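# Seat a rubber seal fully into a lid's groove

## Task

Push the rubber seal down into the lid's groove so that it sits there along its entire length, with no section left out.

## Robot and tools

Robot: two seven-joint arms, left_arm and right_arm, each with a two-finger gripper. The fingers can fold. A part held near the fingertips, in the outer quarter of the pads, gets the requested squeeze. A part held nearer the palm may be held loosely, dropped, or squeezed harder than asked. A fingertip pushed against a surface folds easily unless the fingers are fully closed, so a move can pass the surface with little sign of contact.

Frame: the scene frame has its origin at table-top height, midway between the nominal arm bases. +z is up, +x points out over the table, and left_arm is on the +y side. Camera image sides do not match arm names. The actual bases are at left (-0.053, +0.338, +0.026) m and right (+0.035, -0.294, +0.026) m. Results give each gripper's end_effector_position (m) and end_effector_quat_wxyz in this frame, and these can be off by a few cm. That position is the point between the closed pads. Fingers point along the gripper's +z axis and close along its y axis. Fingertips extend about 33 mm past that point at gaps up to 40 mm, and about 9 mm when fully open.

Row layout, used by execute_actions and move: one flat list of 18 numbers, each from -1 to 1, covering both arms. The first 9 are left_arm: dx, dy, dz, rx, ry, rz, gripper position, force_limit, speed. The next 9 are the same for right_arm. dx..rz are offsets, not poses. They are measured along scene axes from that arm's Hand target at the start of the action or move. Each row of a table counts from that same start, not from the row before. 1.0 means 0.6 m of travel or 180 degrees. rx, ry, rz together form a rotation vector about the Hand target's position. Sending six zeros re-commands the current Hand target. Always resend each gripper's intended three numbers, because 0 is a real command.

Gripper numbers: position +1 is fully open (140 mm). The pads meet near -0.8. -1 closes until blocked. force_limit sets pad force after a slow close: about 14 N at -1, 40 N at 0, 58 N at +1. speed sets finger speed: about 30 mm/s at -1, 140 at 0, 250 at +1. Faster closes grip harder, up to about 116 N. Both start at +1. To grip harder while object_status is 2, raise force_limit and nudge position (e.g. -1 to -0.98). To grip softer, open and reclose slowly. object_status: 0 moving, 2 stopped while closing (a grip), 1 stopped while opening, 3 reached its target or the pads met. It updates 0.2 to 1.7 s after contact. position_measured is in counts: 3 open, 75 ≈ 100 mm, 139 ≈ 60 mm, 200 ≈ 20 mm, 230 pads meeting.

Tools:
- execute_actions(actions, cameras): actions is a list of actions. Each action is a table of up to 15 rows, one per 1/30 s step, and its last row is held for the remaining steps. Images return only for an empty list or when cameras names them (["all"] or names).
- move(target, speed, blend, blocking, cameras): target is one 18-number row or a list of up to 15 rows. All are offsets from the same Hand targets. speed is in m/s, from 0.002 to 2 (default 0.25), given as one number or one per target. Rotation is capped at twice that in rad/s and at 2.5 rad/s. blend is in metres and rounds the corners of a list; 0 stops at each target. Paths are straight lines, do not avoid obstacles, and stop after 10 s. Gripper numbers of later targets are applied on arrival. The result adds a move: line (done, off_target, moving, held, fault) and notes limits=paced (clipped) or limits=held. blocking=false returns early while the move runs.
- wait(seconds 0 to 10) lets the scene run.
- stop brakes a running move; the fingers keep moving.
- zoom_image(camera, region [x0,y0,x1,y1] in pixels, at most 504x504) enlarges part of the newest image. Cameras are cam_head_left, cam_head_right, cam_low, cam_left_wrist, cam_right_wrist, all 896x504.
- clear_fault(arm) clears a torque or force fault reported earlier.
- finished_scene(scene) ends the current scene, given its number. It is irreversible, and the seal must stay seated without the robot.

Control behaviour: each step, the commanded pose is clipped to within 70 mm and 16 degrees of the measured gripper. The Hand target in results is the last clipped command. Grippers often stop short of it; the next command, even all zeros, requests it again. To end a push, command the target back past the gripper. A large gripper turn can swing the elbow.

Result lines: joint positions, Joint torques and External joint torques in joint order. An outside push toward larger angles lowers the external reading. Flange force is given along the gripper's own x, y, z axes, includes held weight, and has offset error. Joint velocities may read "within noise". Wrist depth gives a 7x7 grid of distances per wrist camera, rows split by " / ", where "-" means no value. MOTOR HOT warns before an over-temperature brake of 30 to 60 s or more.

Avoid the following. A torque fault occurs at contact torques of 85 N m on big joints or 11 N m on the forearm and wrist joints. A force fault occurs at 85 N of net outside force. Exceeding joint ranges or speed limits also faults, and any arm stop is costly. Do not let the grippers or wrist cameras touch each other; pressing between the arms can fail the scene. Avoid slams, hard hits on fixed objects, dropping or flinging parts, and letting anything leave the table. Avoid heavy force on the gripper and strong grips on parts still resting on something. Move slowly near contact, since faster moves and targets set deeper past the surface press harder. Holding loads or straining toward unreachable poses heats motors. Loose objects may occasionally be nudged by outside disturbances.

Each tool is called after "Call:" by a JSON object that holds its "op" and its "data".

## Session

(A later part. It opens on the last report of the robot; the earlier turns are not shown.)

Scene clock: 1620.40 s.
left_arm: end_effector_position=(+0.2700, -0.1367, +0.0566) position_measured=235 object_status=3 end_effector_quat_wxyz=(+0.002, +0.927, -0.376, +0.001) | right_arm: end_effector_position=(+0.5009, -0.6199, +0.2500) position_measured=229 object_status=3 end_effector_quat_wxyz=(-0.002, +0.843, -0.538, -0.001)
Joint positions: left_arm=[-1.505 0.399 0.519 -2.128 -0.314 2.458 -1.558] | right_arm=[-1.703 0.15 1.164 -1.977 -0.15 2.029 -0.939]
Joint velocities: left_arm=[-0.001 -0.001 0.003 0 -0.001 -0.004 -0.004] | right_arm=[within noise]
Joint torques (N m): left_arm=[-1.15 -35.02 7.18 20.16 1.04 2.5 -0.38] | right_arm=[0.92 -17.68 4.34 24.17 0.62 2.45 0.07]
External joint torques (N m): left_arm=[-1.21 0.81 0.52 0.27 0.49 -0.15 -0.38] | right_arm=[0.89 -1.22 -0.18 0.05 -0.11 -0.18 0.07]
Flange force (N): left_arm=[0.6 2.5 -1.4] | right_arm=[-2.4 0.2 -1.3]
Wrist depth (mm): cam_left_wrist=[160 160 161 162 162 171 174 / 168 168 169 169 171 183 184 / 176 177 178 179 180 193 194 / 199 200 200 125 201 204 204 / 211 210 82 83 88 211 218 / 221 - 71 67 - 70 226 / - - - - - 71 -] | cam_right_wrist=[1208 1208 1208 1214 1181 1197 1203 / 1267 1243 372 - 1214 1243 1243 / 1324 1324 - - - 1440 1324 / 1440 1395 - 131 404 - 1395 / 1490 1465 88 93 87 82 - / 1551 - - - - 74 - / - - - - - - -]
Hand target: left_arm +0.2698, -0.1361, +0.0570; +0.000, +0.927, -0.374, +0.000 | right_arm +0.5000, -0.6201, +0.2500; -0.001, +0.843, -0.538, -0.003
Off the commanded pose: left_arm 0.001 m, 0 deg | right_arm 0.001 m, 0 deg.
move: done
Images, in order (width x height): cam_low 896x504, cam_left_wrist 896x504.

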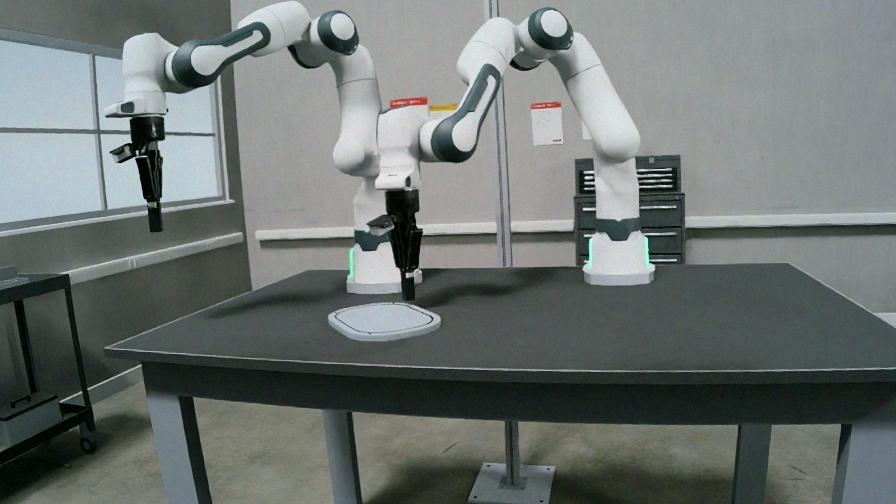

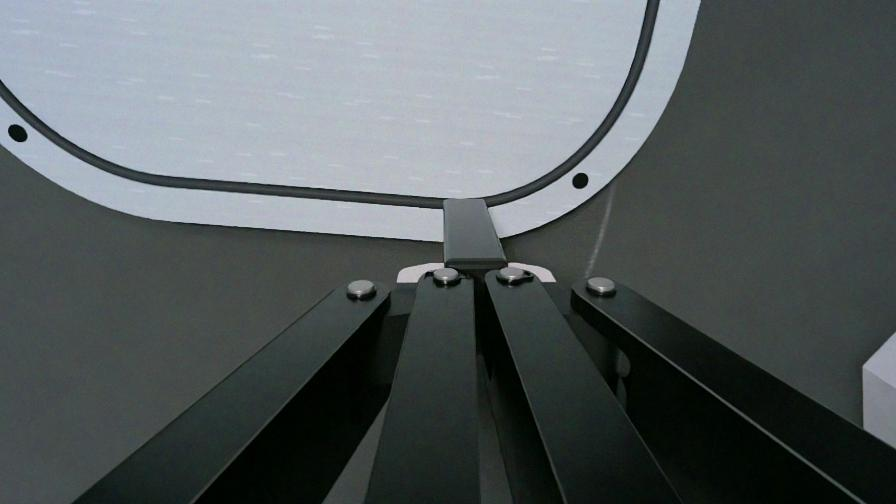

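Call:
{"op": "move", "data": {"target": [[0.0345,0.0023,-0.0067,0,0,0,-1,0,0.5,0,0,0,0,0,0,-0.8,0,0],[0.0273,0.0141,-0.0375,0,0,0,-1,0,0.5,0,0,0,0,0,0,-0.8,0,0],[0.0345,0.0023,-0.0067,0,0,0,-1,0,0.5,0,0,0,0,0,0,-0.8,0,0],[0.0157,-0.0140,-0.0067,0,0,0,-1,0,0.5,0,0,0,0,0,0,-0.8,0,0],[0.0085,-0.0022,-0.0375,0,0,0,-1,0,0.5,0,0,0,0,0,0,-0.8,0,0],[0.0157,-0.0140,-0.0067,0,0,0,-1,0,0.5,0,0,0,0,0,0,-0.8,0,0],[-0.0027,-0.0342,-0.0067,0,0,0,-1,0,0.5,0,0,0,0,0,0,-0.8,0,0],[-0.0099,-0.0224,-0.0375,0,0,0,-1,0,0.5,0,0,0,0,0,0,-0.8,0,0],[-0.0027,-0.0342,-0.0067,0,0,0,-1,0,0.5,0,0,0,0,0,0,-0.8,0,0],[-0.0135,-0.0555,-0.0067,0,0,0,-1,0,0.5,0,0,0,0,0,0,-0.8,0,0],[-0.0207,-0.0437,-0.0375,0,0,0,-1,0,0.5,0,0,0,0,0,0,-0.8,0,0],[-0.0135,-0.0555,-0.0067,0,0,0,-1,0,0.5,0,0,0,0,0,0,-0.8,0,0],[-0.0183,-0.0788,-0.0067,0,0,0,-1,0,0.5,0,0,0,0,0,0,-0.8,0,0],[-0.0255,-0.0670,-0.0375,0,0,0,-1,0,0.5,0,0,0,0,0,0,-0.8,0,0],[-0.0183,-0.0788,0,0,0,0,-1,0,0.5,0,0,0,0,0,0,-0.8,0,0]], "speed": 0.08, "blend": [0.004,0,0.004,0.004,0,0.004,0.004,0,0.004,0.004,0,0.004,0.004,0,0], "cameras": ["cam_left_wrist","cam_low"]}}

Call:
{"op": "zoom_image", "data": {"camera": "cam_left_wrist", "region": [200, 0, 700, 300]}}

Call:
{"op": "zoom_image", "data": {"camera": "cam_low", "region": [325, 295, 445, 345]}}

Scene clock: 1646.07 s.
left_arm: end_effector_position=(+0.2590, -0.1840, +0.0567) position_measured=235 object_status=3 end_effector_quat_wxyz=(+0.002, +0.927, -0.376, +0.000) | right_arm: end_effector_position=(+0.5009, -0.6199, +0.2500) position_measured=229 object_status=3 end_effector_quat_wxyz=(-0.002, +0.843, -0.538, -0.001)
Joint positions: left_arm=[-1.531 0.485 0.503 -1.994 -0.344 2.4 -1.605] | right_arm=[-1.703 0.15 1.164 -1.977 -0.15 2.029 -0.939]
Joint velocities: left_arm=[0 0.001 -0.001 0.001 0 -0.004 -0.004] | right_arm=[within noise]
Joint torques (N m): left_arm=[-1.07 -38.36 8.55 20.86 0.99 2.34 -0.36] | right_arm=[0.9 -17.69 4.36 24.17 0.62 2.46 0.08]
External joint torques (N m): left_arm=[-1.18 0.76 0.61 0.53 0.39 -0.31 -0.36] | right_arm=[0.88 -1.19 -0.16 0.08 -0.11 -0.17 0.08]
Flange force (N): left_arm=[2.0 2.7 -1.4] | right_arm=[-2.3 0.1 -1.3]
Wrist depth (mm): cam_left_wrist=[160 160 161 162 165 174 175 / 168 169 169 170 179 183 184 / 177 178 178 179 190 193 194 / 187 187 188 125 201 205 205 / 211 210 82 83 88 212 215 / 222 - 71 67 - 70 201 / - - - - - 71 -] | cam_right_wrist=[1214 1219 1116 1203 1181 1192 1192 / 1279 1260 - 375 1254 1237 1237 / 1331 1324 403 - - 1273 1291 / 1395 1380 414 120 403 - 1267 / 1473 1507 94 93 87 82 - / 1542 - - - - 74 448 / - - - - - - -]
Hand target: left_arm +0.2589, -0.1834, +0.0570; +0.000, +0.927, -0.374, +0.000 | right_arm +0.5000, -0.6201, +0.2500; -0.001, +0.843, -0.538, -0.003
Off the commanded pose: left_arm 0.001 m, 0 deg | right_arm 0.001 m, 0 deg.
move: done
Images, in order (width x height): cam_low 896x504, cam_left_wrist 896x504.

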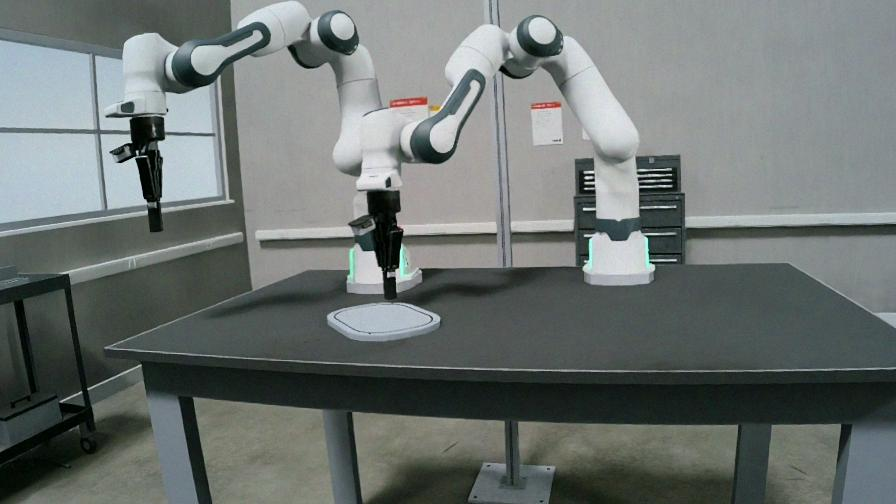

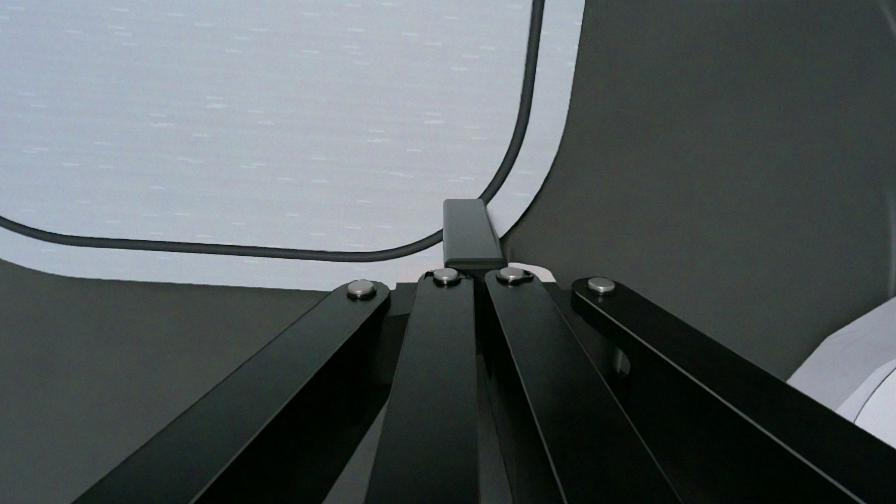

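Scaled by 1.008 from the camera's 896x504 image, which has a finer 1280x720 frame.

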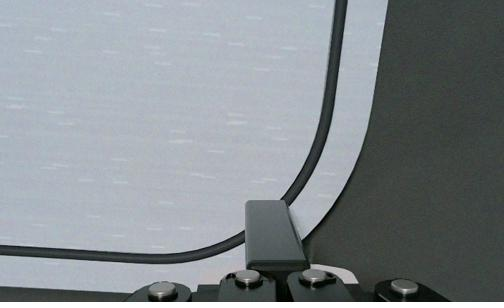

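Scaled by 4.200 from the camera's 896x504 image, which has a finer 1280x720 frame.

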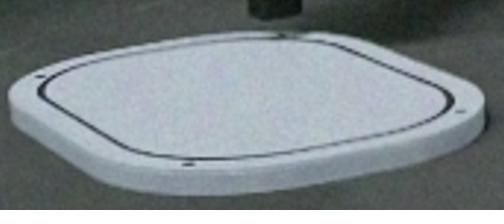

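Call:
{"op": "zoom_image", "data": {"camera": "cam_low", "region": [375, 295, 445, 335]}}

Call:
{"op": "zoom_image", "data": {"camera": "cam_low", "region": [325, 298, 395, 338]}}

Scaled by 7.200 from the camera's 896x504 image, which has a finer 1280x720 frame.

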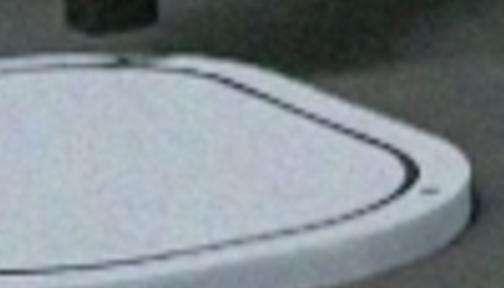

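Scaled by 7.200 from the camera's 896x504 image, which has a finer 1280x720 frame.

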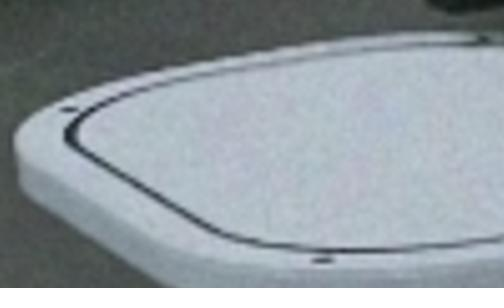

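Call:
{"op": "zoom_image", "data": {"camera": "cam_left_wrist", "region": [490, 0, 590, 100]}}

Call:
{"op": "zoom_image", "data": {"camera": "cam_left_wrist", "region": [460, 90, 560, 210]}}

Call:
{"op": "zoom_image", "data": {"camera": "cam_left_wrist", "region": [240, 210, 450, 290]}}

Call:
{"op": "zoom_image", "data": {"camera": "cam_left_wrist", "region": [0, 200, 200, 290]}}

Scaled by 5.040 from the camera's 896x504 image, which has a finer 1280x720 frame.

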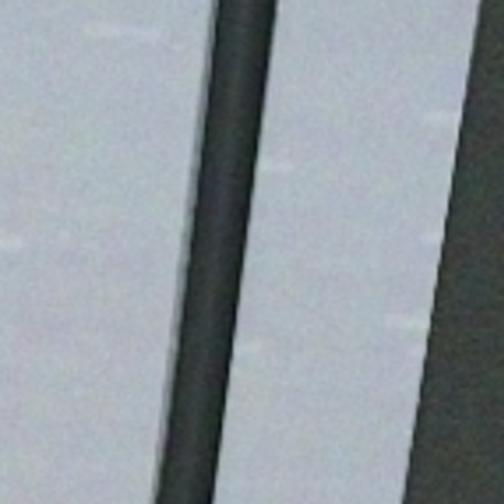

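Scaled by 4.200 from the camera's 896x504 image, which has a finer 1280x720 frame.

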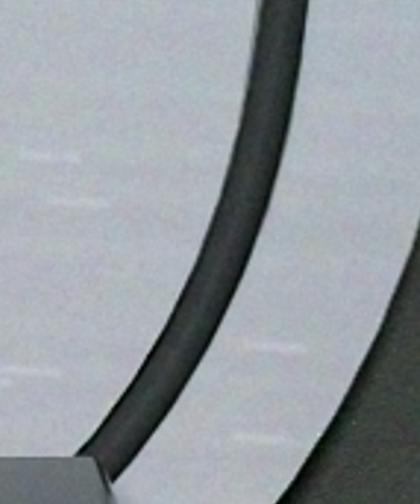

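Scaled by 2.400 from the camera's 896x504 image, which has a finer 1280x720 frame.

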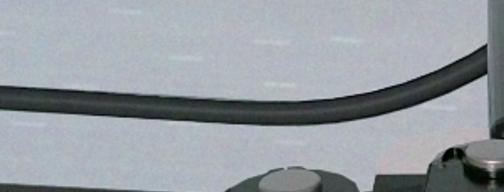

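Scaled by 2.520 from the camera's 896x504 image, which has a finer 1280x720 frame.

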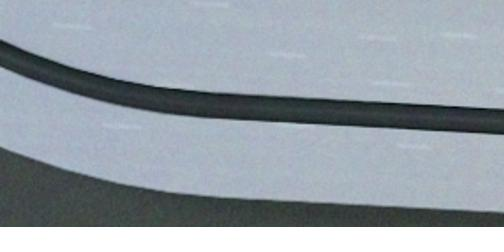

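Call:
{"op": "move", "data": {"target": [[0.0382,-0.0922,-0.0067,0,0,0,-1,0,0.5,0,0,0,0,0,0,-0.8,0,0],[0.0310,-0.0804,-0.0375,0,0,0,-1,0,0.5,0,0,0,0,0,0,-0.8,0,0]], "speed": 0.08, "blend": [0.003,0]}}

Call:
{"op": "move", "data": {"target": [[0.0072,-0.0118,0.0308,0,0,0,-1,0,0.5,0,0,0,0,0,0,-0.8,0,0],[0.0467,0.0241,0.0308,0,0,0,-1,0,0.5,0,0,0,0,0,0,-0.8,0,0],[0.0395,0.0359,0,0,0,0,-1,0,0.5,0,0,0,0,0,0,-0.8,0,0]], "speed": 0.08, "blend": [0.003,0.003,0], "cameras": ["cam_left_wrist"]}}

Scene clock: 1724.73 s.
left_arm: end_effector_position=(+0.2804, -0.2358, +0.0450) position_measured=235 object_status=3 end_effector_quat_wxyz=(+0.004, +0.927, -0.375, +0.004) | right_arm: end_effector_position=(+0.5009, -0.6199, +0.2500) position_measured=229 object_status=3 end_effector_quat_wxyz=(-0.002, +0.843, -0.538, -0.001)
Joint positions: left_arm=[-1.477 0.643 0.466 -1.765 -0.381 2.33 -1.613] | right_arm=[-1.703 0.15 1.164 -1.977 -0.15 2.029 -0.939]
Joint torques (N m): left_arm=[-0.31 -37.09 7.3 17.24 -0.12 3.52 -0.07] | right_arm=[0.92 -17.66 4.3 24.16 0.63 2.46 0.06]
External joint torques (N m): left_arm=[-0.25 7.71 -2.15 -3.66 -0.77 0.86 -0.07] | right_arm=[0.93 -1.23 -0.18 0.01 -0.11 -0.18 0.06]
Flange force (N): left_arm=[2.3 1.0 16.7] | right_arm=[-2.6 0.3 -1.2]
Wrist depth (mm): cam_left_wrist=[152 151 151 153 163 164 165 / 158 158 159 159 172 172 173 / 166 166 167 168 180 182 182 / 175 176 176 137 189 191 193 / 185 186 82 83 88 199 204 / 194 68 71 67 - 70 212 / - - - - - 71 -] | cam_right_wrist=[1214 1197 1192 1181 1181 1192 1203 / 1285 1254 380 - 1237 1243 1254 / 1351 1338 391 - 410 1324 1311 / 1402 1410 - 120 399 - 1373 / 1481 1473 88 93 87 82 - / 1589 - - - - 74 456 / - - - - - - -]
Hand target: left_arm +0.2775, -0.2316, +0.0345; +0.000, +0.927, -0.374, +0.000 | right_arm +0.5000, -0.6201, +0.2500; -0.001, +0.843, -0.538, -0.003
Off the commanded pose: left_arm 0.012 m, 1 deg | right_arm 0.001 m, 0 deg.
move: off_target (left_arm)

Scene clock: 1726.33 s.
left_arm: end_effector_position=(+0.3032, -0.2128, +0.0443) position_measured=235 object_status=3 end_effector_quat_wxyz=(+0.003, +0.928, -0.372, +0.002) | right_arm: end_effector_position=(+0.5009, -0.6199, +0.2500) position_measured=229 object_status=3 end_effector_quat_wxyz=(-0.002, +0.843, -0.538, -0.001)
Joint positions: left_arm=[-1.435 0.627 0.467 -1.793 -0.38 2.338 -1.57] | right_arm=[-1.703 0.15 1.164 -1.977 -0.15 2.029 -0.939]
Joint velocities: left_arm=[-0.001 0 0 -0.001 -0.001 -0.001 0.005] | right_arm=[within noise]
Joint torques (N m): left_arm=[-0.37 -36.33 6.95 17.75 0.23 4.18 0.12] | right_arm=[0.92 -17.66 4.36 24.19 0.62 2.46 0.08]
External joint torques (N m): left_arm=[-0.26 8.08 -2.34 -3.19 -0.41 1.5 0.12] | right_arm=[0.92 -1.16 -0.13 0.05 -0.11 -0.18 0.08]
Flange force (N): left_arm=[4.2 1.2 18.5] | right_arm=[-2.1 -0.1 -1.2]
Wrist depth (mm): cam_left_wrist=[151 150 150 151 153 163 164 / 157 157 158 159 161 171 172 / 165 166 166 166 170 181 182 / 174 174 175 125 178 191 192 / 184 185 82 83 88 198 204 / 194 68 71 67 - 70 214 / - - - - - 71 -] | cam_right_wrist=[1214 1197 1197 1208 1186 1197 1176 / 1267 1267 - - 1248 1260 1260 / 1338 1317 - - - 1279 1311 / 1395 1410 - 120 - - 1248 / 1490 1433 88 93 87 82 - / 1551 - - - - 74 - / - - - - - - -]
Hand target: left_arm +0.3012, -0.2101, +0.0345; +0.000, +0.927, -0.374, +0.000 | right_arm +0.5000, -0.6201, +0.2500; -0.001, +0.843, -0.538, -0.003
Off the commanded pose: left_arm 0.010 m, 1 deg | right_arm 0.001 m, 0 deg.
move: off_target (left_arm)
Images, in order (width x height): cam_left_wrist 896x504.

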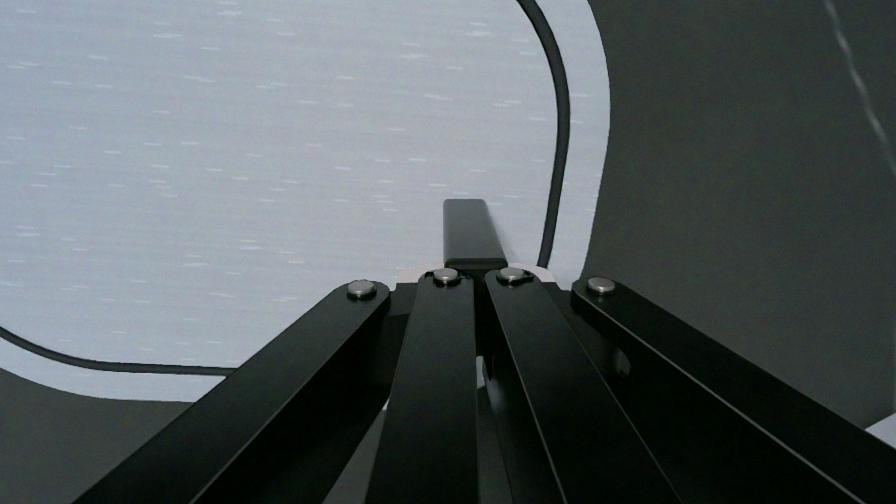

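Call:
{"op": "move", "data": {"target": [[0.0033,-0.0045,0.0308,0,0,0,-1,0,0.5,0,0,0,0,0,0,-0.8,0,0],[0.1822,-0.0592,0.0308,0,0,0,-1,0,0.5,0,0,0,0,0,0,-0.8,0,0],[0.1762,-0.0522,0,0,0,0,-1,0,0.5,0,0,0,0,0,0,-0.8,0,0]], "speed": [0.08,0.15,0.08], "blend": [0.003,0.003,0], "cameras": ["cam_left_wrist"]}}

Call:
{"op": "move", "data": {"target": [[0.006,-0.007,0.0308,0,0,0,-1,0,0.5,0,0,0,0,0,0,-0.8,0,0],[-0.0280,0.0295,0.0308,0,0,0,-1,0,0.5,0,0,0,0,0,0,-0.8,0,0],[-0.0340,0.0365,0,0,0,0,-1,0,0.5,0,0,0,0,0,0,-0.8,0,0]], "speed": 0.08, "blend": [0.003,0.003,0], "cameras": ["cam_left_wrist"]}}

Scene clock: 1748.07 s.
left_arm: end_effector_position=(+0.4135, -0.2439, +0.0452) position_measured=235 object_status=3 end_effector_quat_wxyz=(+0.003, +0.929, -0.371, +0.008) | right_arm: end_effector_position=(+0.5009, -0.6199, +0.2500) position_measured=229 object_status=3 end_effector_quat_wxyz=(-0.002, +0.843, -0.538, -0.001)
Joint positions: left_arm=[-1.214 0.882 0.42 -1.329 -0.381 2.148 -1.52] | right_arm=[-1.703 0.15 1.164 -1.977 -0.15 2.029 -0.939]
Joint velocities: left_arm=[0 0 0.001 -0.002 0 -0.001 0.006] | right_arm=[within noise]
Joint torques (N m): left_arm=[-1.55 -46.56 7.29 18.91 0.27 2.31 0.13] | right_arm=[0.92 -17.66 4.32 24.17 0.62 2.45 0.08]
External joint torques (N m): left_arm=[-1.37 6.42 -2.82 -3.46 -0.47 -0.37 0.13] | right_arm=[0.94 -1.22 -0.15 0.08 -0.11 -0.17 0.08]
Flange force (N): left_arm=[-0.5 1.6 10.2] | right_arm=[-2.2 0.0 -1.3]
Wrist depth (mm): cam_left_wrist=[162 162 163 163 163 164 165 / 170 170 171 171 171 172 172 / 179 171 171 176 178 181 181 / 180 176 176 125 176 188 192 / 188 186 82 83 88 186 203 / 197 67 71 67 - 70 212 / - - - - - 71 -] | cam_right_wrist=[1208 1208 1208 1181 1197 1186 1186 / 1260 1248 - - 1219 1260 1243 / 1331 1324 - - - 1291 1291 / 1395 1387 425 120 - 403 1365 / 1448 1448 88 93 87 83 - / 1570 - - - - 74 - / - - - - - - -]
Hand target: left_arm +0.4069, -0.2414, +0.0345; +0.000, +0.927, -0.374, +0.000 | right_arm +0.5000, -0.6201, +0.2500; -0.001, +0.843, -0.538, -0.003
Off the commanded pose: left_arm 0.013 m, 1 deg | right_arm 0.001 m, 0 deg.
move: off_target (left_arm)
Images, in order (width x height): cam_left_wrist 896x504.

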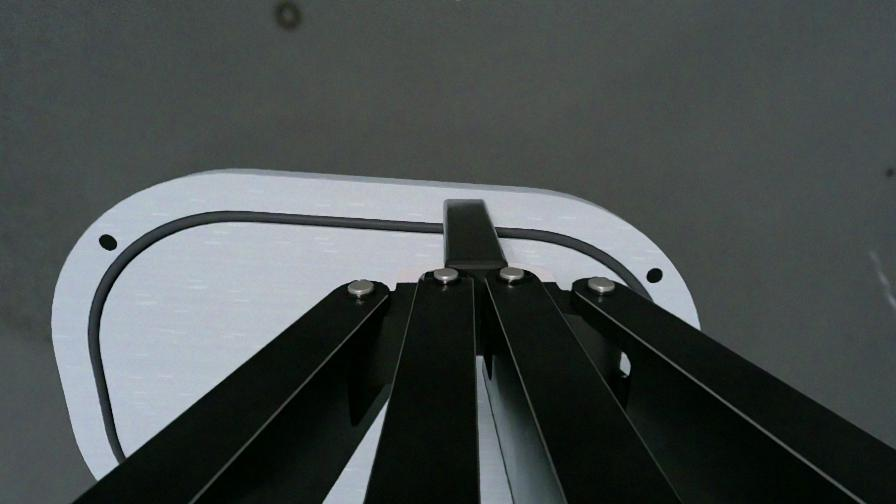

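Scene clock: 1749.50 s.
left_arm: end_effector_position=(+0.3885, -0.2218, +0.0444) position_measured=235 object_status=3 end_effector_quat_wxyz=(+0.003, +0.928, -0.372, +0.002) | right_arm: end_effector_position=(+0.5009, -0.6199, +0.2500) position_measured=229 object_status=3 end_effector_quat_wxyz=(-0.002, +0.843, -0.538, -0.001)
Joint positions: left_arm=[-1.258 0.783 0.428 -1.508 -0.378 2.216 -1.505] | right_arm=[-1.703 0.15 1.164 -1.977 -0.15 2.029 -0.939]
Joint velocities: left_arm=[-0.001 0.001 -0.001 -0.001 0 0.004 0.005] | right_arm=[within noise]
Joint torques (N m): left_arm=[-0.22 -42.82 8.62 18.83 0.59 3.97 0.25] | right_arm=[0.92 -17.71 4.38 24.18 0.63 2.45 0.03]
External joint torques (N m): left_arm=[-0.05 7.36 -1.29 -3.13 -0.11 1.3 0.25] | right_arm=[0.83 -1.2 -0.2 0.04 -0.1 -0.19 0.03]
Flange force (N): left_arm=[2.2 -0.1 14.3] | right_arm=[-2.6 0.5 -1.4]
Wrist depth (mm): cam_left_wrist=[160 160 161 162 162 163 164 / 165 158 159 160 162 171 172 / 165 166 166 167 168 177 181 / 174 175 176 125 175 182 192 / 184 185 82 83 88 187 204 / 196 68 71 67 - 70 214 / - - - - - 71 -] | cam_right_wrist=[1208 1192 1237 1214 1197 1197 1186 / 1273 1267 374 372 1267 1243 1248 / 1338 1324 - 389 389 1298 1298 / 1410 1387 - 120 406 - 1380 / 1481 1425 88 93 87 82 - / 1524 - - - - 74 - / - - - - - - -]
Hand target: left_arm +0.3865, -0.2195, +0.0345; +0.000, +0.927, -0.374, +0.000 | right_arm +0.5000, -0.6201, +0.2500; -0.001, +0.843, -0.538, -0.003
Off the commanded pose: left_arm 0.010 m, 1 deg | right_arm 0.001 m, 0 deg.
move: off_target (left_arm)
Images, in order (width x height): cam_left_wrist 896x504.

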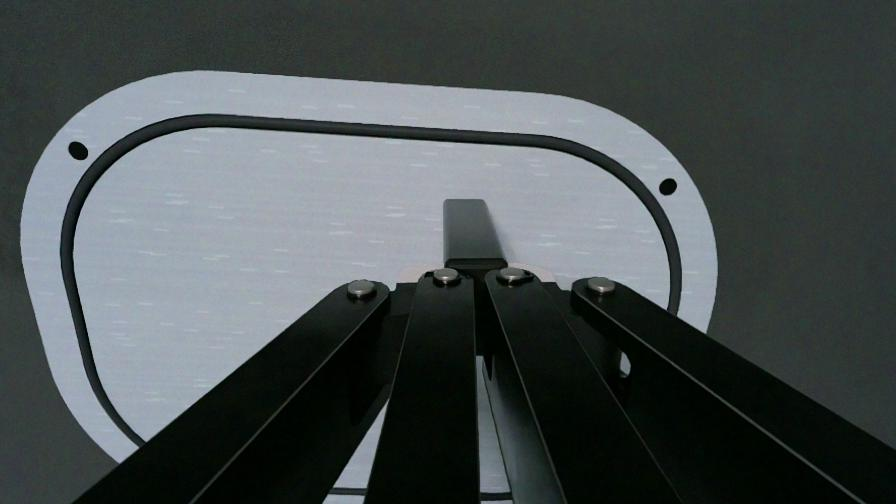

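Call:
{"op": "move", "data": {"target": [[0.0033,-0.0038,0.0358,0,0,0,-1,0,0.5,0,0,0,0,0,0,-0.8,0,0],[-0.014,0.0917,0.32,0,0,-0.02,1,0,0.5,0,0,0,0,0,0,-0.8,0,0]], "speed": [0.1,0.25], "blend": [0.005,0], "cameras": ["cam_left_wrist","cam_low"]}}

Call:
{"op": "zoom_image", "data": {"camera": "cam_low", "region": [325, 295, 445, 345]}}

Call:
{"op": "zoom_image", "data": {"camera": "cam_low", "region": [385, 295, 445, 335]}}

Call:
{"op": "zoom_image", "data": {"camera": "cam_left_wrist", "region": [260, 0, 460, 280]}}

Call:
{"op": "zoom_image", "data": {"camera": "cam_left_wrist", "region": [440, 0, 640, 280]}}

Scene clock: 1761.07 s.
left_arm: end_effector_position=(+0.3803, -0.1654, +0.2285) position_measured=3 object_status=0 end_effector_quat_wxyz=(+0.003, +0.917, -0.399, +0.002) | right_arm: end_effector_position=(+0.5009, -0.6199, +0.2500) position_measured=229 object_status=3 end_effector_quat_wxyz=(-0.002, +0.843, -0.538, -0.001)
Joint positions: left_arm=[-1.309 0.406 0.514 -1.618 -0.217 1.975 -1.477] | right_arm=[-1.703 0.15 1.164 -1.977 -0.15 2.029 -0.939]
Joint torques (N m): left_arm=[-1.1 -39.96 6.59 23.57 1.26 2.46 0.12] | right_arm=[0.94 -17.65 4.36 24.19 0.61 2.46 0.06]
External joint torques (N m): left_arm=[-1.08 1.26 -0.04 -0.71 0.46 -0.22 0.12] | right_arm=[0.94 -1.19 -0.13 0.06 -0.12 -0.18 0.06]
Flange force (N): left_arm=[-0.9 1.1 1.3] | right_arm=[-2.2 0.0 -1.2]
Wrist depth (mm): cam_left_wrist=[325 323 320 319 322 330 331 / 339 340 332 331 333 346 347 / 358 358 348 347 352 364 367 / 372 146 375 369 377 137 376 / - 133 403 405 407 137 97 / - 425 427 430 435 442 98 / - 454 458 460 465 465 -] | cam_right_wrist=[1214 1203 1111 1203 1192 1203 1197 / 1267 1267 369 359 1248 1248 1243 / 1351 1338 - - - 1298 1311 / 1380 1373 - 120 - - 1298 / 1481 1456 88 93 87 87 - / 1551 - - - - 74 - / - - - - - - -]
Hand target: left_arm +0.3781, -0.1645, +0.2265; +0.000, +0.915, -0.403, +0.000 | right_arm +0.5000, -0.6201, +0.2500; -0.001, +0.843, -0.538, -0.003
Off the commanded pose: left_arm 0.003 m, 1 deg | right_arm 0.001 m, 0 deg.
move: done
Images, in order (width x height): cam_low 896x504, cam_left_wrist 896x504.

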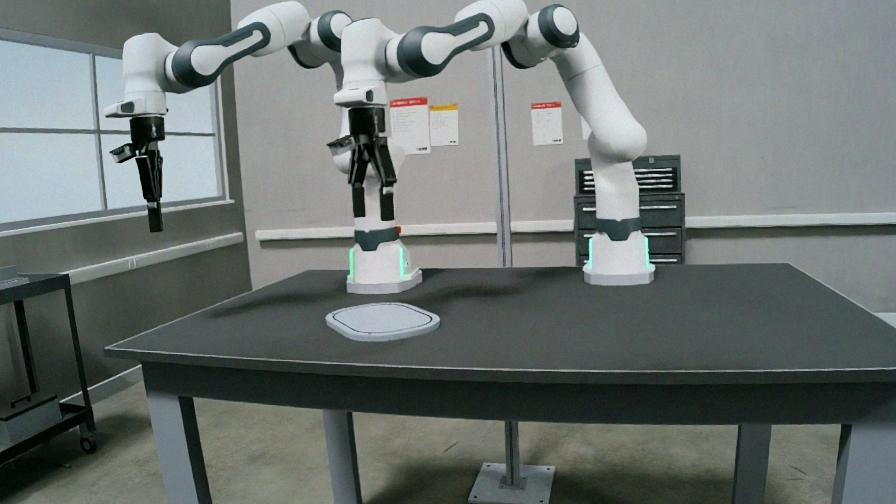

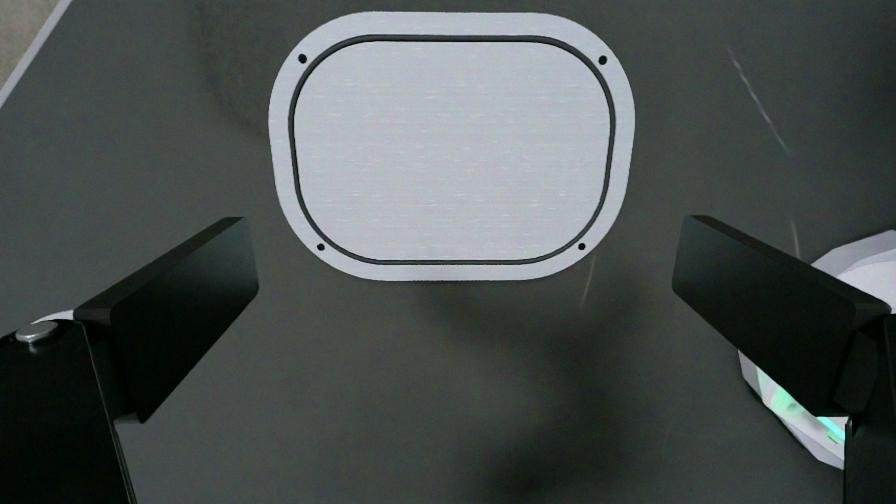

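Scaled by 4.200 from the camera's 896x504 image, which has a finer 1280x720 frame.

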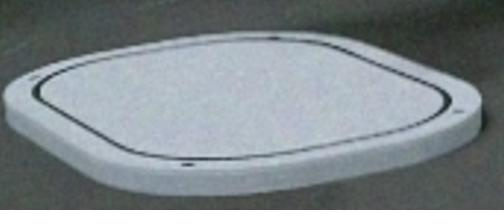

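Scaled by 8.400 from the camera's 896x504 image, which has a finer 1280x720 frame.

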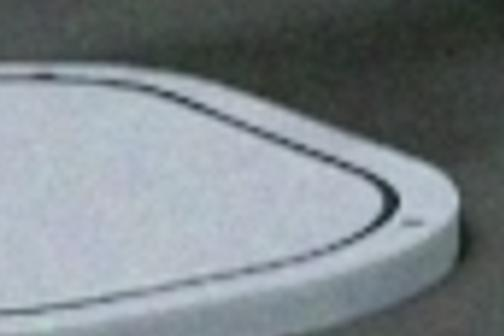

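Scaled by 1.800 from the camera's 896x504 image, which has a finer 1280x720 frame.

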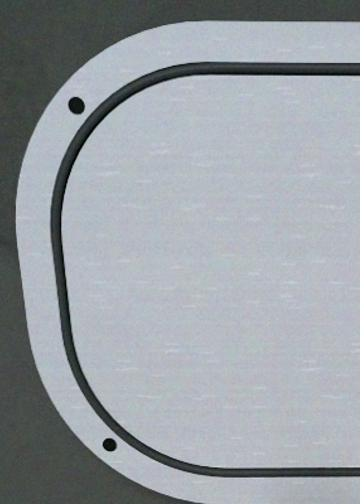

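Scaled by 1.800 from the camera's 896x504 image, which has a finer 1280x720 frame.

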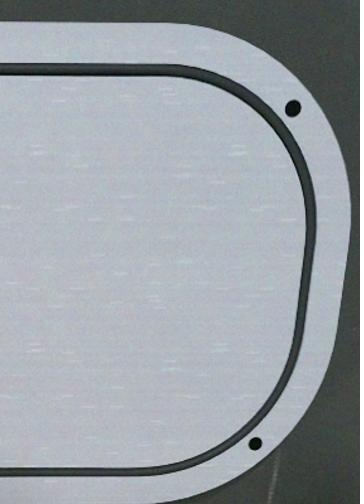

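Call:
{"op": "move", "data": {"target": [[-0.1468,0.0440,-0.2892,0,0,0,-1,0,1,0,0,0,0,0,0,-0.8,0,0],[-0.1558,0.0585,-0.3233,0,0,0,-1,0,1,0,0,0,0,0,0,-0.8,0,0],[-0.1468,0.0440,-0.2892,0,0,0,-1,0,1,0,0,0,0,0,0,-0.8,0,0],[-0.1627,0.0293,-0.2892,0,0,0,-1,0,1,0,0,0,0,0,0,-0.8,0,0],[-0.1717,0.0438,-0.3233,0,0,0,-1,0,1,0,0,0,0,0,0,-0.8,0,0],[-0.1627,0.0293,-0.2892,0,0,0,-1,0,1,0,0,0,0,0,0,-0.8,0,0],[-0.1768,0.0150,-0.2892,0,0,0,-1,0,1,0,0,0,0,0,0,-0.8,0,0],[-0.1858,0.0295,-0.3233,0,0,0,-1,0,1,0,0,0,0,0,0,-0.8,0,0],[-0.1768,0.0150,-0.2892,0,0,0,-1,0,1,0,0,0,0,0,0,-0.8,0,0],[-0.1870,-0.0008,-0.2892,0,0,0,-1,0,1,0,0,0,0,0,0,-0.8,0,0],[-0.1960,0.0137,-0.3233,0,0,0,-1,0,1,0,0,0,0,0,0,-0.8,0,0],[-0.1870,-0.0008,-0.2892,0,0,0,-1,0,1,0,0,0,0,0,0,-0.8,0,0],[-0.1870,-0.0008,-0.2,0,0,0,-1,0,1,0,0,0,0,0,0,-0.8,0,0]], "speed": [0.25,0.08,0.08,0.08,0.08,0.08,0.08,0.08,0.08,0.08,0.08,0.08,0.15], "blend": [0,0,0.004,0.004,0,0.004,0.004,0,0.004,0.004,0,0.004,0], "cameras": ["cam_left_wrist","cam_low"]}}

Call:
{"op": "zoom_image", "data": {"camera": "cam_low", "region": [385, 295, 445, 335]}}

Call:
{"op": "zoom_image", "data": {"camera": "cam_left_wrist", "region": [200, 0, 700, 300]}}

Scene clock: 1799.20 s.
left_arm: end_effector_position=(+0.2662, -0.1666, +0.1074) position_measured=236 object_status=3 end_effector_quat_wxyz=(+0.003, +0.914, -0.405, +0.001) | right_arm: end_effector_position=(+0.5009, -0.6199, +0.2500) position_measured=229 object_status=3 end_effector_quat_wxyz=(-0.002, +0.843, -0.538, -0.001)
Joint positions: left_arm=[-1.504 0.352 0.503 -2.03 -0.237 2.332 -1.582] | right_arm=[-1.703 0.15 1.164 -1.977 -0.15 2.029 -0.939]
Joint velocities: left_arm=[0 0 0 0.001 0 -0.004 -0.005] | right_arm=[within noise]
Joint torques (N m): left_arm=[-1.04 -35.4 6.38 21.66 1.1 2.54 -0.25] | right_arm=[0.92 -17.67 4.34 24.19 0.61 2.47 0.07]
External joint torques (N m): left_arm=[-1.21 1.28 0.46 -0.11 0.46 -0.13 -0.25] | right_arm=[1.07 -1.25 -0.02 0.04 -0.11 -0.16 0.07]
Flange force (N): left_arm=[0.8 2.0 0.3] | right_arm=[-2.5 -0.1 -1.2]
Wrist depth (mm): cam_left_wrist=[205 206 206 207 212 221 221 / 215 216 217 218 228 231 233 / 228 227 228 228 243 244 245 / 251 252 253 124 254 258 252 / 266 267 82 83 88 268 242 / 279 - 71 67 - 70 236 / - - - - - 71 -] | cam_right_wrist=[1225 1225 1225 1181 1192 1197 1197 / 1267 1267 - - 1225 1254 1248 / 1344 1324 - - - 1285 1298 / 1395 1410 - 120 418 - 1410 / 1481 1507 88 93 87 87 - / 1542 - - - - 74 - / - - - - - - -]
Hand target: left_arm +0.2659, -0.1650, +0.1065; +0.000, +0.915, -0.403, +0.000 | right_arm +0.5000, -0.6201, +0.2500; -0.001, +0.843, -0.538, -0.003
Off the commanded pose: left_arm 0.002 m, 0 deg | right_arm 0.001 m, 0 deg.
move: done
Images, in order (width x height): cam_low 896x504, cam_left_wrist 896x504.

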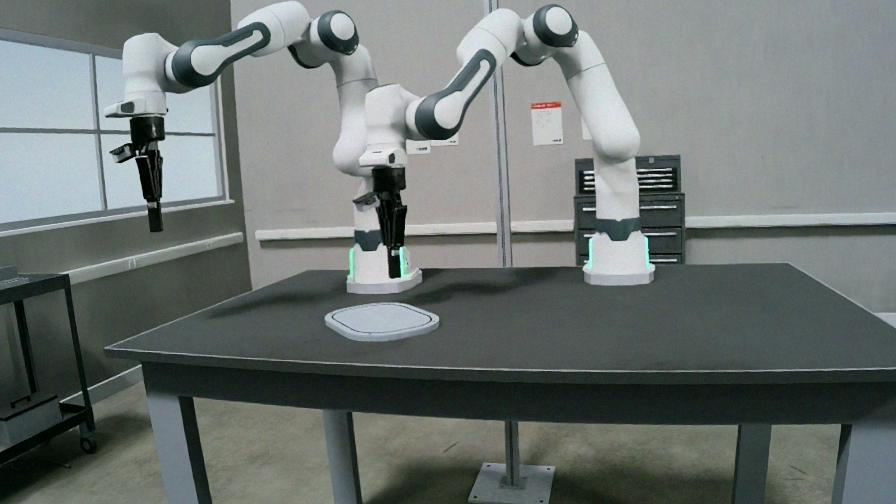

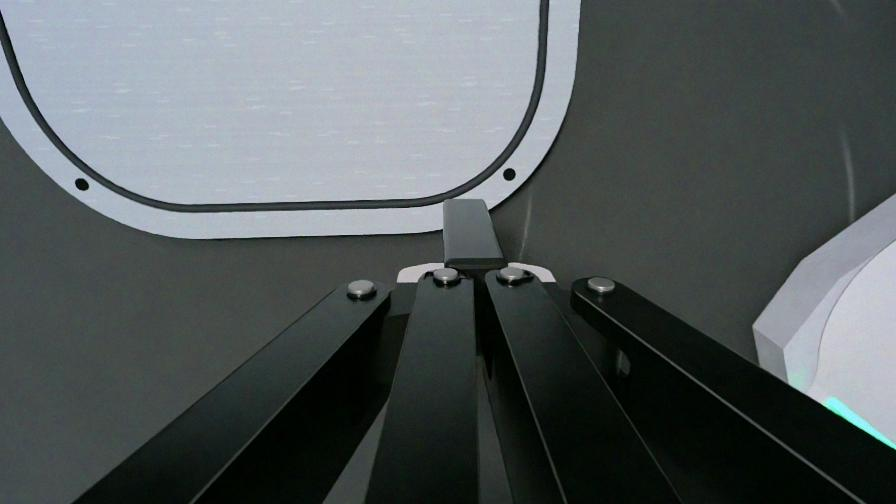

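Scaled by 8.400 from the camera's 896x504 image, which has a finer 1280x720 frame.

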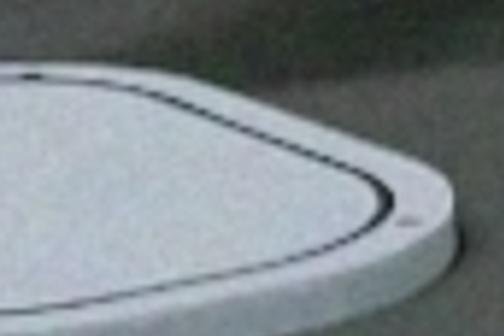

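Scaled by 1.008 from the camera's 896x504 image, which has a finer 1280x720 frame.

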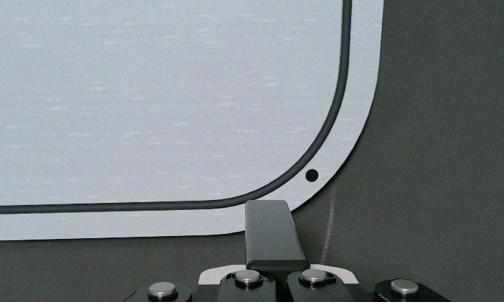

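Call:
{"op": "move", "data": {"target": [[0.0268,0.0315,-0.0892,0,0,0,-1,0,1,0,0,0,0,0,0,-0.8,0,0],[0.0196,0.0433,-0.12,0,0,0,-1,0,1,0,0,0,0,0,0,-0.8,0,0]], "speed": [0.15,0.08], "blend": [0.003,0]}}

Call:
{"op": "move", "data": {"target": [[0.0072,-0.0118,0.0308,0,0,0,-1,0,1,0,0,0,0,0,0,-0.8,0,0],[0.0409,-0.049,0.0308,0,0,0,-1,0,1,0,0,0,0,0,0,-0.8,0,0],[0.0337,-0.0372,0,0,0,0,-1,0,1,0,0,0,0,0,0,-0.8,0,0]], "speed": 0.08, "blend": [0.003,0.003,0], "cameras": ["cam_left_wrist"]}}

Scene clock: 1817.03 s.
left_arm: end_effector_position=(+0.2802, -0.1444, +0.0451) position_measured=236 object_status=3 end_effector_quat_wxyz=(+0.005, +0.916, -0.401, +0.004) | right_arm: end_effector_position=(+0.5009, -0.6199, +0.2500) position_measured=229 object_status=3 end_effector_quat_wxyz=(-0.002, +0.843, -0.538, -0.001)
Joint positions: left_arm=[-1.429 0.436 0.45 -2.095 -0.311 2.481 -1.498] | right_arm=[-1.703 0.15 1.164 -1.977 -0.15 2.029 -0.939]
Joint velocities: left_arm=[0 0 0.001 0.001 0.001 0.002 0.006] | right_arm=[within noise]
Joint torques (N m): left_arm=[-0.08 -28.56 4.56 15.73 -0.01 3.7 0.15] | right_arm=[0.89 -17.69 4.35 24.16 0.61 2.46 0.06]
External joint torques (N m): left_arm=[0.1 9.46 -1.7 -4.18 -0.56 1.01 0.15] | right_arm=[0.96 -1.31 -0.06 0.1 -0.11 -0.16 0.06]
Flange force (N): left_arm=[5.9 0.2 23.8] | right_arm=[-2.9 0.3 -1.5]
Wrist depth (mm): cam_left_wrist=[151 150 151 152 153 156 165 / 157 158 158 159 160 171 174 / 165 166 167 167 168 182 182 / 186 175 176 125 189 191 193 / 198 197 82 83 88 199 204 / 207 - 71 67 - 70 214 / - - - - - 71 -] | cam_right_wrist=[1214 1243 364 1181 1181 1186 1197 / 1279 1260 380 - 1231 1248 1237 / 1338 1358 - - - 1243 1298 / 1387 1344 414 120 - - 1254 / 1473 1473 88 93 87 82 - / 1551 - - - - 74 - / - - - - - - -]
Hand target: left_arm +0.2776, -0.1390, +0.0345; +0.000, +0.915, -0.403, +0.000 | right_arm +0.5000, -0.6201, +0.2500; -0.001, +0.843, -0.538, -0.003
Off the commanded pose: left_arm 0.012 m, 1 deg | right_arm 0.001 m, 0 deg.
move: off_target (left_arm)

Scene clock: 1818.37 s.
left_arm: end_effector_position=(+0.3008, -0.1655, +0.0447) position_measured=236 object_status=3 end_effector_quat_wxyz=(+0.004, +0.916, -0.402, +0.004) | right_arm: end_effector_position=(+0.5009, -0.6199, +0.2500) position_measured=229 object_status=3 end_effector_quat_wxyz=(-0.002, +0.843, -0.538, -0.001)
Joint positions: left_arm=[-1.392 0.508 0.433 -1.976 -0.322 2.429 -1.49] | right_arm=[-1.703 0.15 1.164 -1.977 -0.15 2.029 -0.939]
Joint velocities: left_arm=[0.001 -0.001 0 -0.001 -0.001 0.001 0.006] | right_arm=[within noise]
Joint torques (N m): left_arm=[-0.05 -32.29 5.62 16.78 -0.19 3.75 0.07] | right_arm=[0.95 -17.66 4.34 24.19 0.61 2.46 0.07]
External joint torques (N m): left_arm=[-0.03 8.41 -1.61 -3.45 -0.77 1.09 0.07] | right_arm=[1.06 -1.33 -0.04 0.12 -0.12 -0.17 0.07]
Flange force (N): left_arm=[5.4 0.4 20.2] | right_arm=[-2.6 0.0 -1.5]
Wrist depth (mm): cam_left_wrist=[151 150 151 151 152 155 164 / 157 158 158 159 159 168 173 / 165 165 166 167 168 179 182 / 175 174 175 125 175 190 192 / 197 183 82 83 88 198 203 / 208 - 71 67 - 70 214 / - - - - - 71 -] | cam_right_wrist=[1214 1197 1203 1208 1186 1176 1192 / 1273 1273 - - 1237 1267 1243 / 1338 1338 - - 405 1338 1304 / 1402 1410 417 121 404 - 1448 / 1481 1465 88 93 87 82 - / 1579 - - - - 74 - / - - - - - - -]
Hand target: left_arm +0.2979, -0.1613, +0.0345; +0.000, +0.915, -0.403, +0.000 | right_arm +0.5000, -0.6201, +0.2500; -0.001, +0.843, -0.538, -0.003
Off the commanded pose: left_arm 0.011 m, 1 deg | right_arm 0.001 m, 0 deg.
move: off_target (left_arm)
Images, in order (width x height): cam_left_wrist 896x504.

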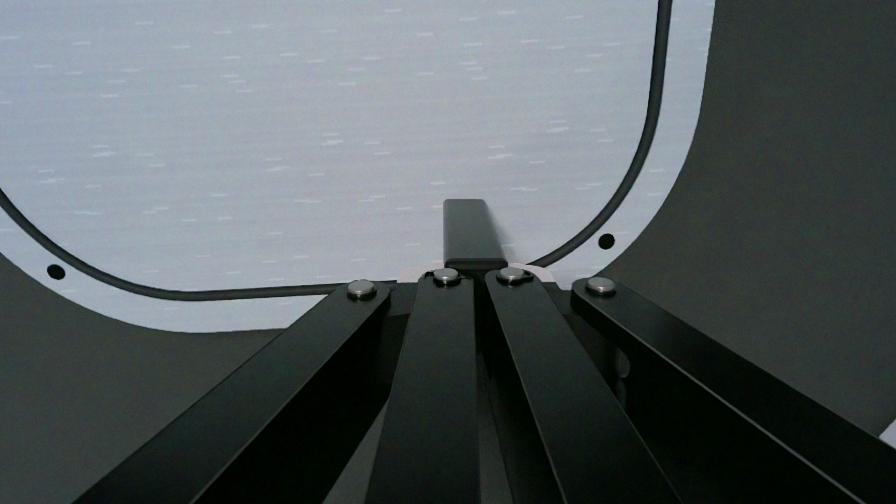

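Call:
{"op": "move", "data": {"target": [[0.0072,-0.0118,0.0308,0,0,0,-1,0,1,0,0,0,0,0,0,-0.8,0,0],[0.0072,0.05,0.25,0,0,0,-1,0,1,0,0,0,0,0,0,-0.8,0,0]], "speed": [0.08,0.2], "blend": [0.004,0], "cameras": ["cam_left_wrist","cam_low"]}}

Call:
{"op": "zoom_image", "data": {"camera": "cam_low", "region": [320, 290, 450, 350]}}

Scene clock: 1824.93 s.
left_arm: end_effector_position=(+0.3028, -0.1335, +0.1856) position_measured=236 object_status=3 end_effector_quat_wxyz=(+0.003, +0.914, -0.405, +0.002) | right_arm: end_effector_position=(+0.5009, -0.6199, +0.2500) position_measured=229 object_status=3 end_effector_quat_wxyz=(-0.002, +0.843, -0.538, -0.001)
Joint positions: left_arm=[-1.454 0.21 0.54 -1.994 -0.136 2.177 -1.566] | right_arm=[-1.703 0.15 1.164 -1.977 -0.15 2.029 -0.939]
Joint velocities: left_arm=[0.001 0 -0.002 0 0.001 -0.002 -0.007] | right_arm=[within noise]
Joint torques (N m): left_arm=[-0.98 -32.49 4.09 22.92 1.2 2.45 -0.33] | right_arm=[0.89 -17.69 4.36 24.18 0.63 2.46 0.08]
External joint torques (N m): left_arm=[-1 0.9 0.38 -0.65 0.48 -0.22 -0.33] | right_arm=[0.92 -1.21 -0.11 0.03 -0.09 -0.18 0.08]
Flange force (N): left_arm=[-1.8 1.3 0.4] | right_arm=[-2.6 0.2 -1.3]
Wrist depth (mm): cam_left_wrist=[285 278 276 278 279 291 292 / 299 294 289 291 294 304 307 / 314 316 305 306 320 322 318 / 333 333 335 120 336 340 305 / 349 350 79 83 88 354 305 / 368 - 71 67 - 70 345 / - - - - - 71 -] | cam_right_wrist=[1208 1203 1155 1197 1214 1197 1197 / 1273 1273 - - 1231 1254 1248 / 1324 1324 - - - 1291 1304 / 1395 1380 - 120 - - 1395 / 1490 1481 88 93 87 82 - / 1570 - - - - 74 - / - - - - - - -]
Hand target: left_arm +0.3022, -0.1313, +0.1845; +0.000, +0.915, -0.403, +0.000 | right_arm +0.5000, -0.6201, +0.2500; -0.001, +0.843, -0.538, -0.003
Off the commanded pose: left_arm 0.003 m, 0 deg | right_arm 0.001 m, 0 deg.
move: done
Images, in order (width x height): cam_low 896x504, cam_left_wrist 896x504.

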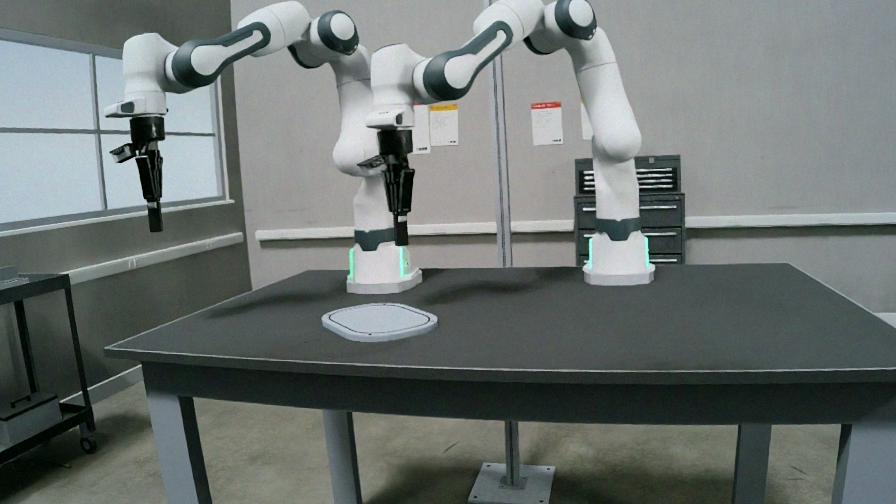

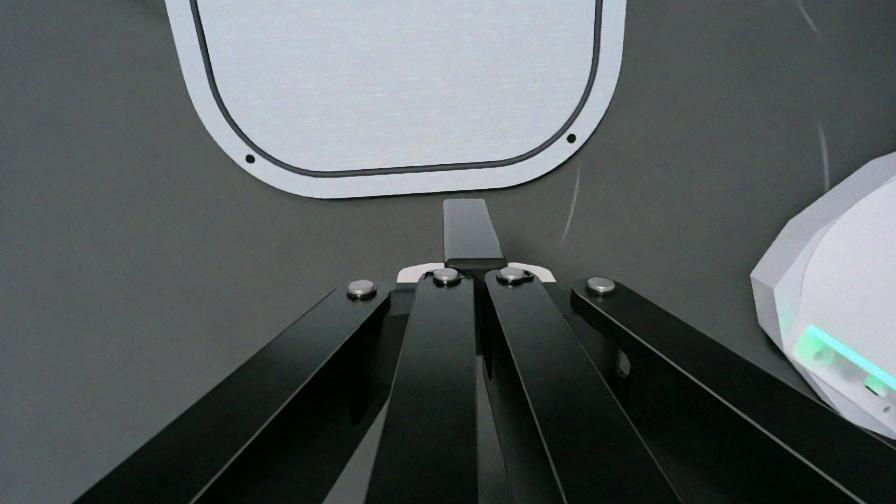

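Scaled by 3.877 from the camera's 896x504 image, which has a finer 1280x720 frame.

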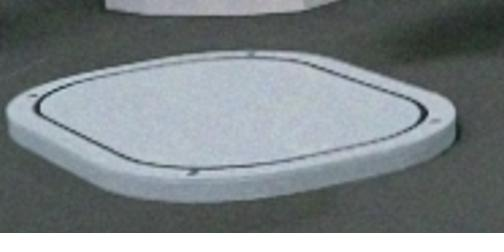

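Call:
{"op": "finished_scene", "data": {"scene": 1}}

The scene is finished: the task was done.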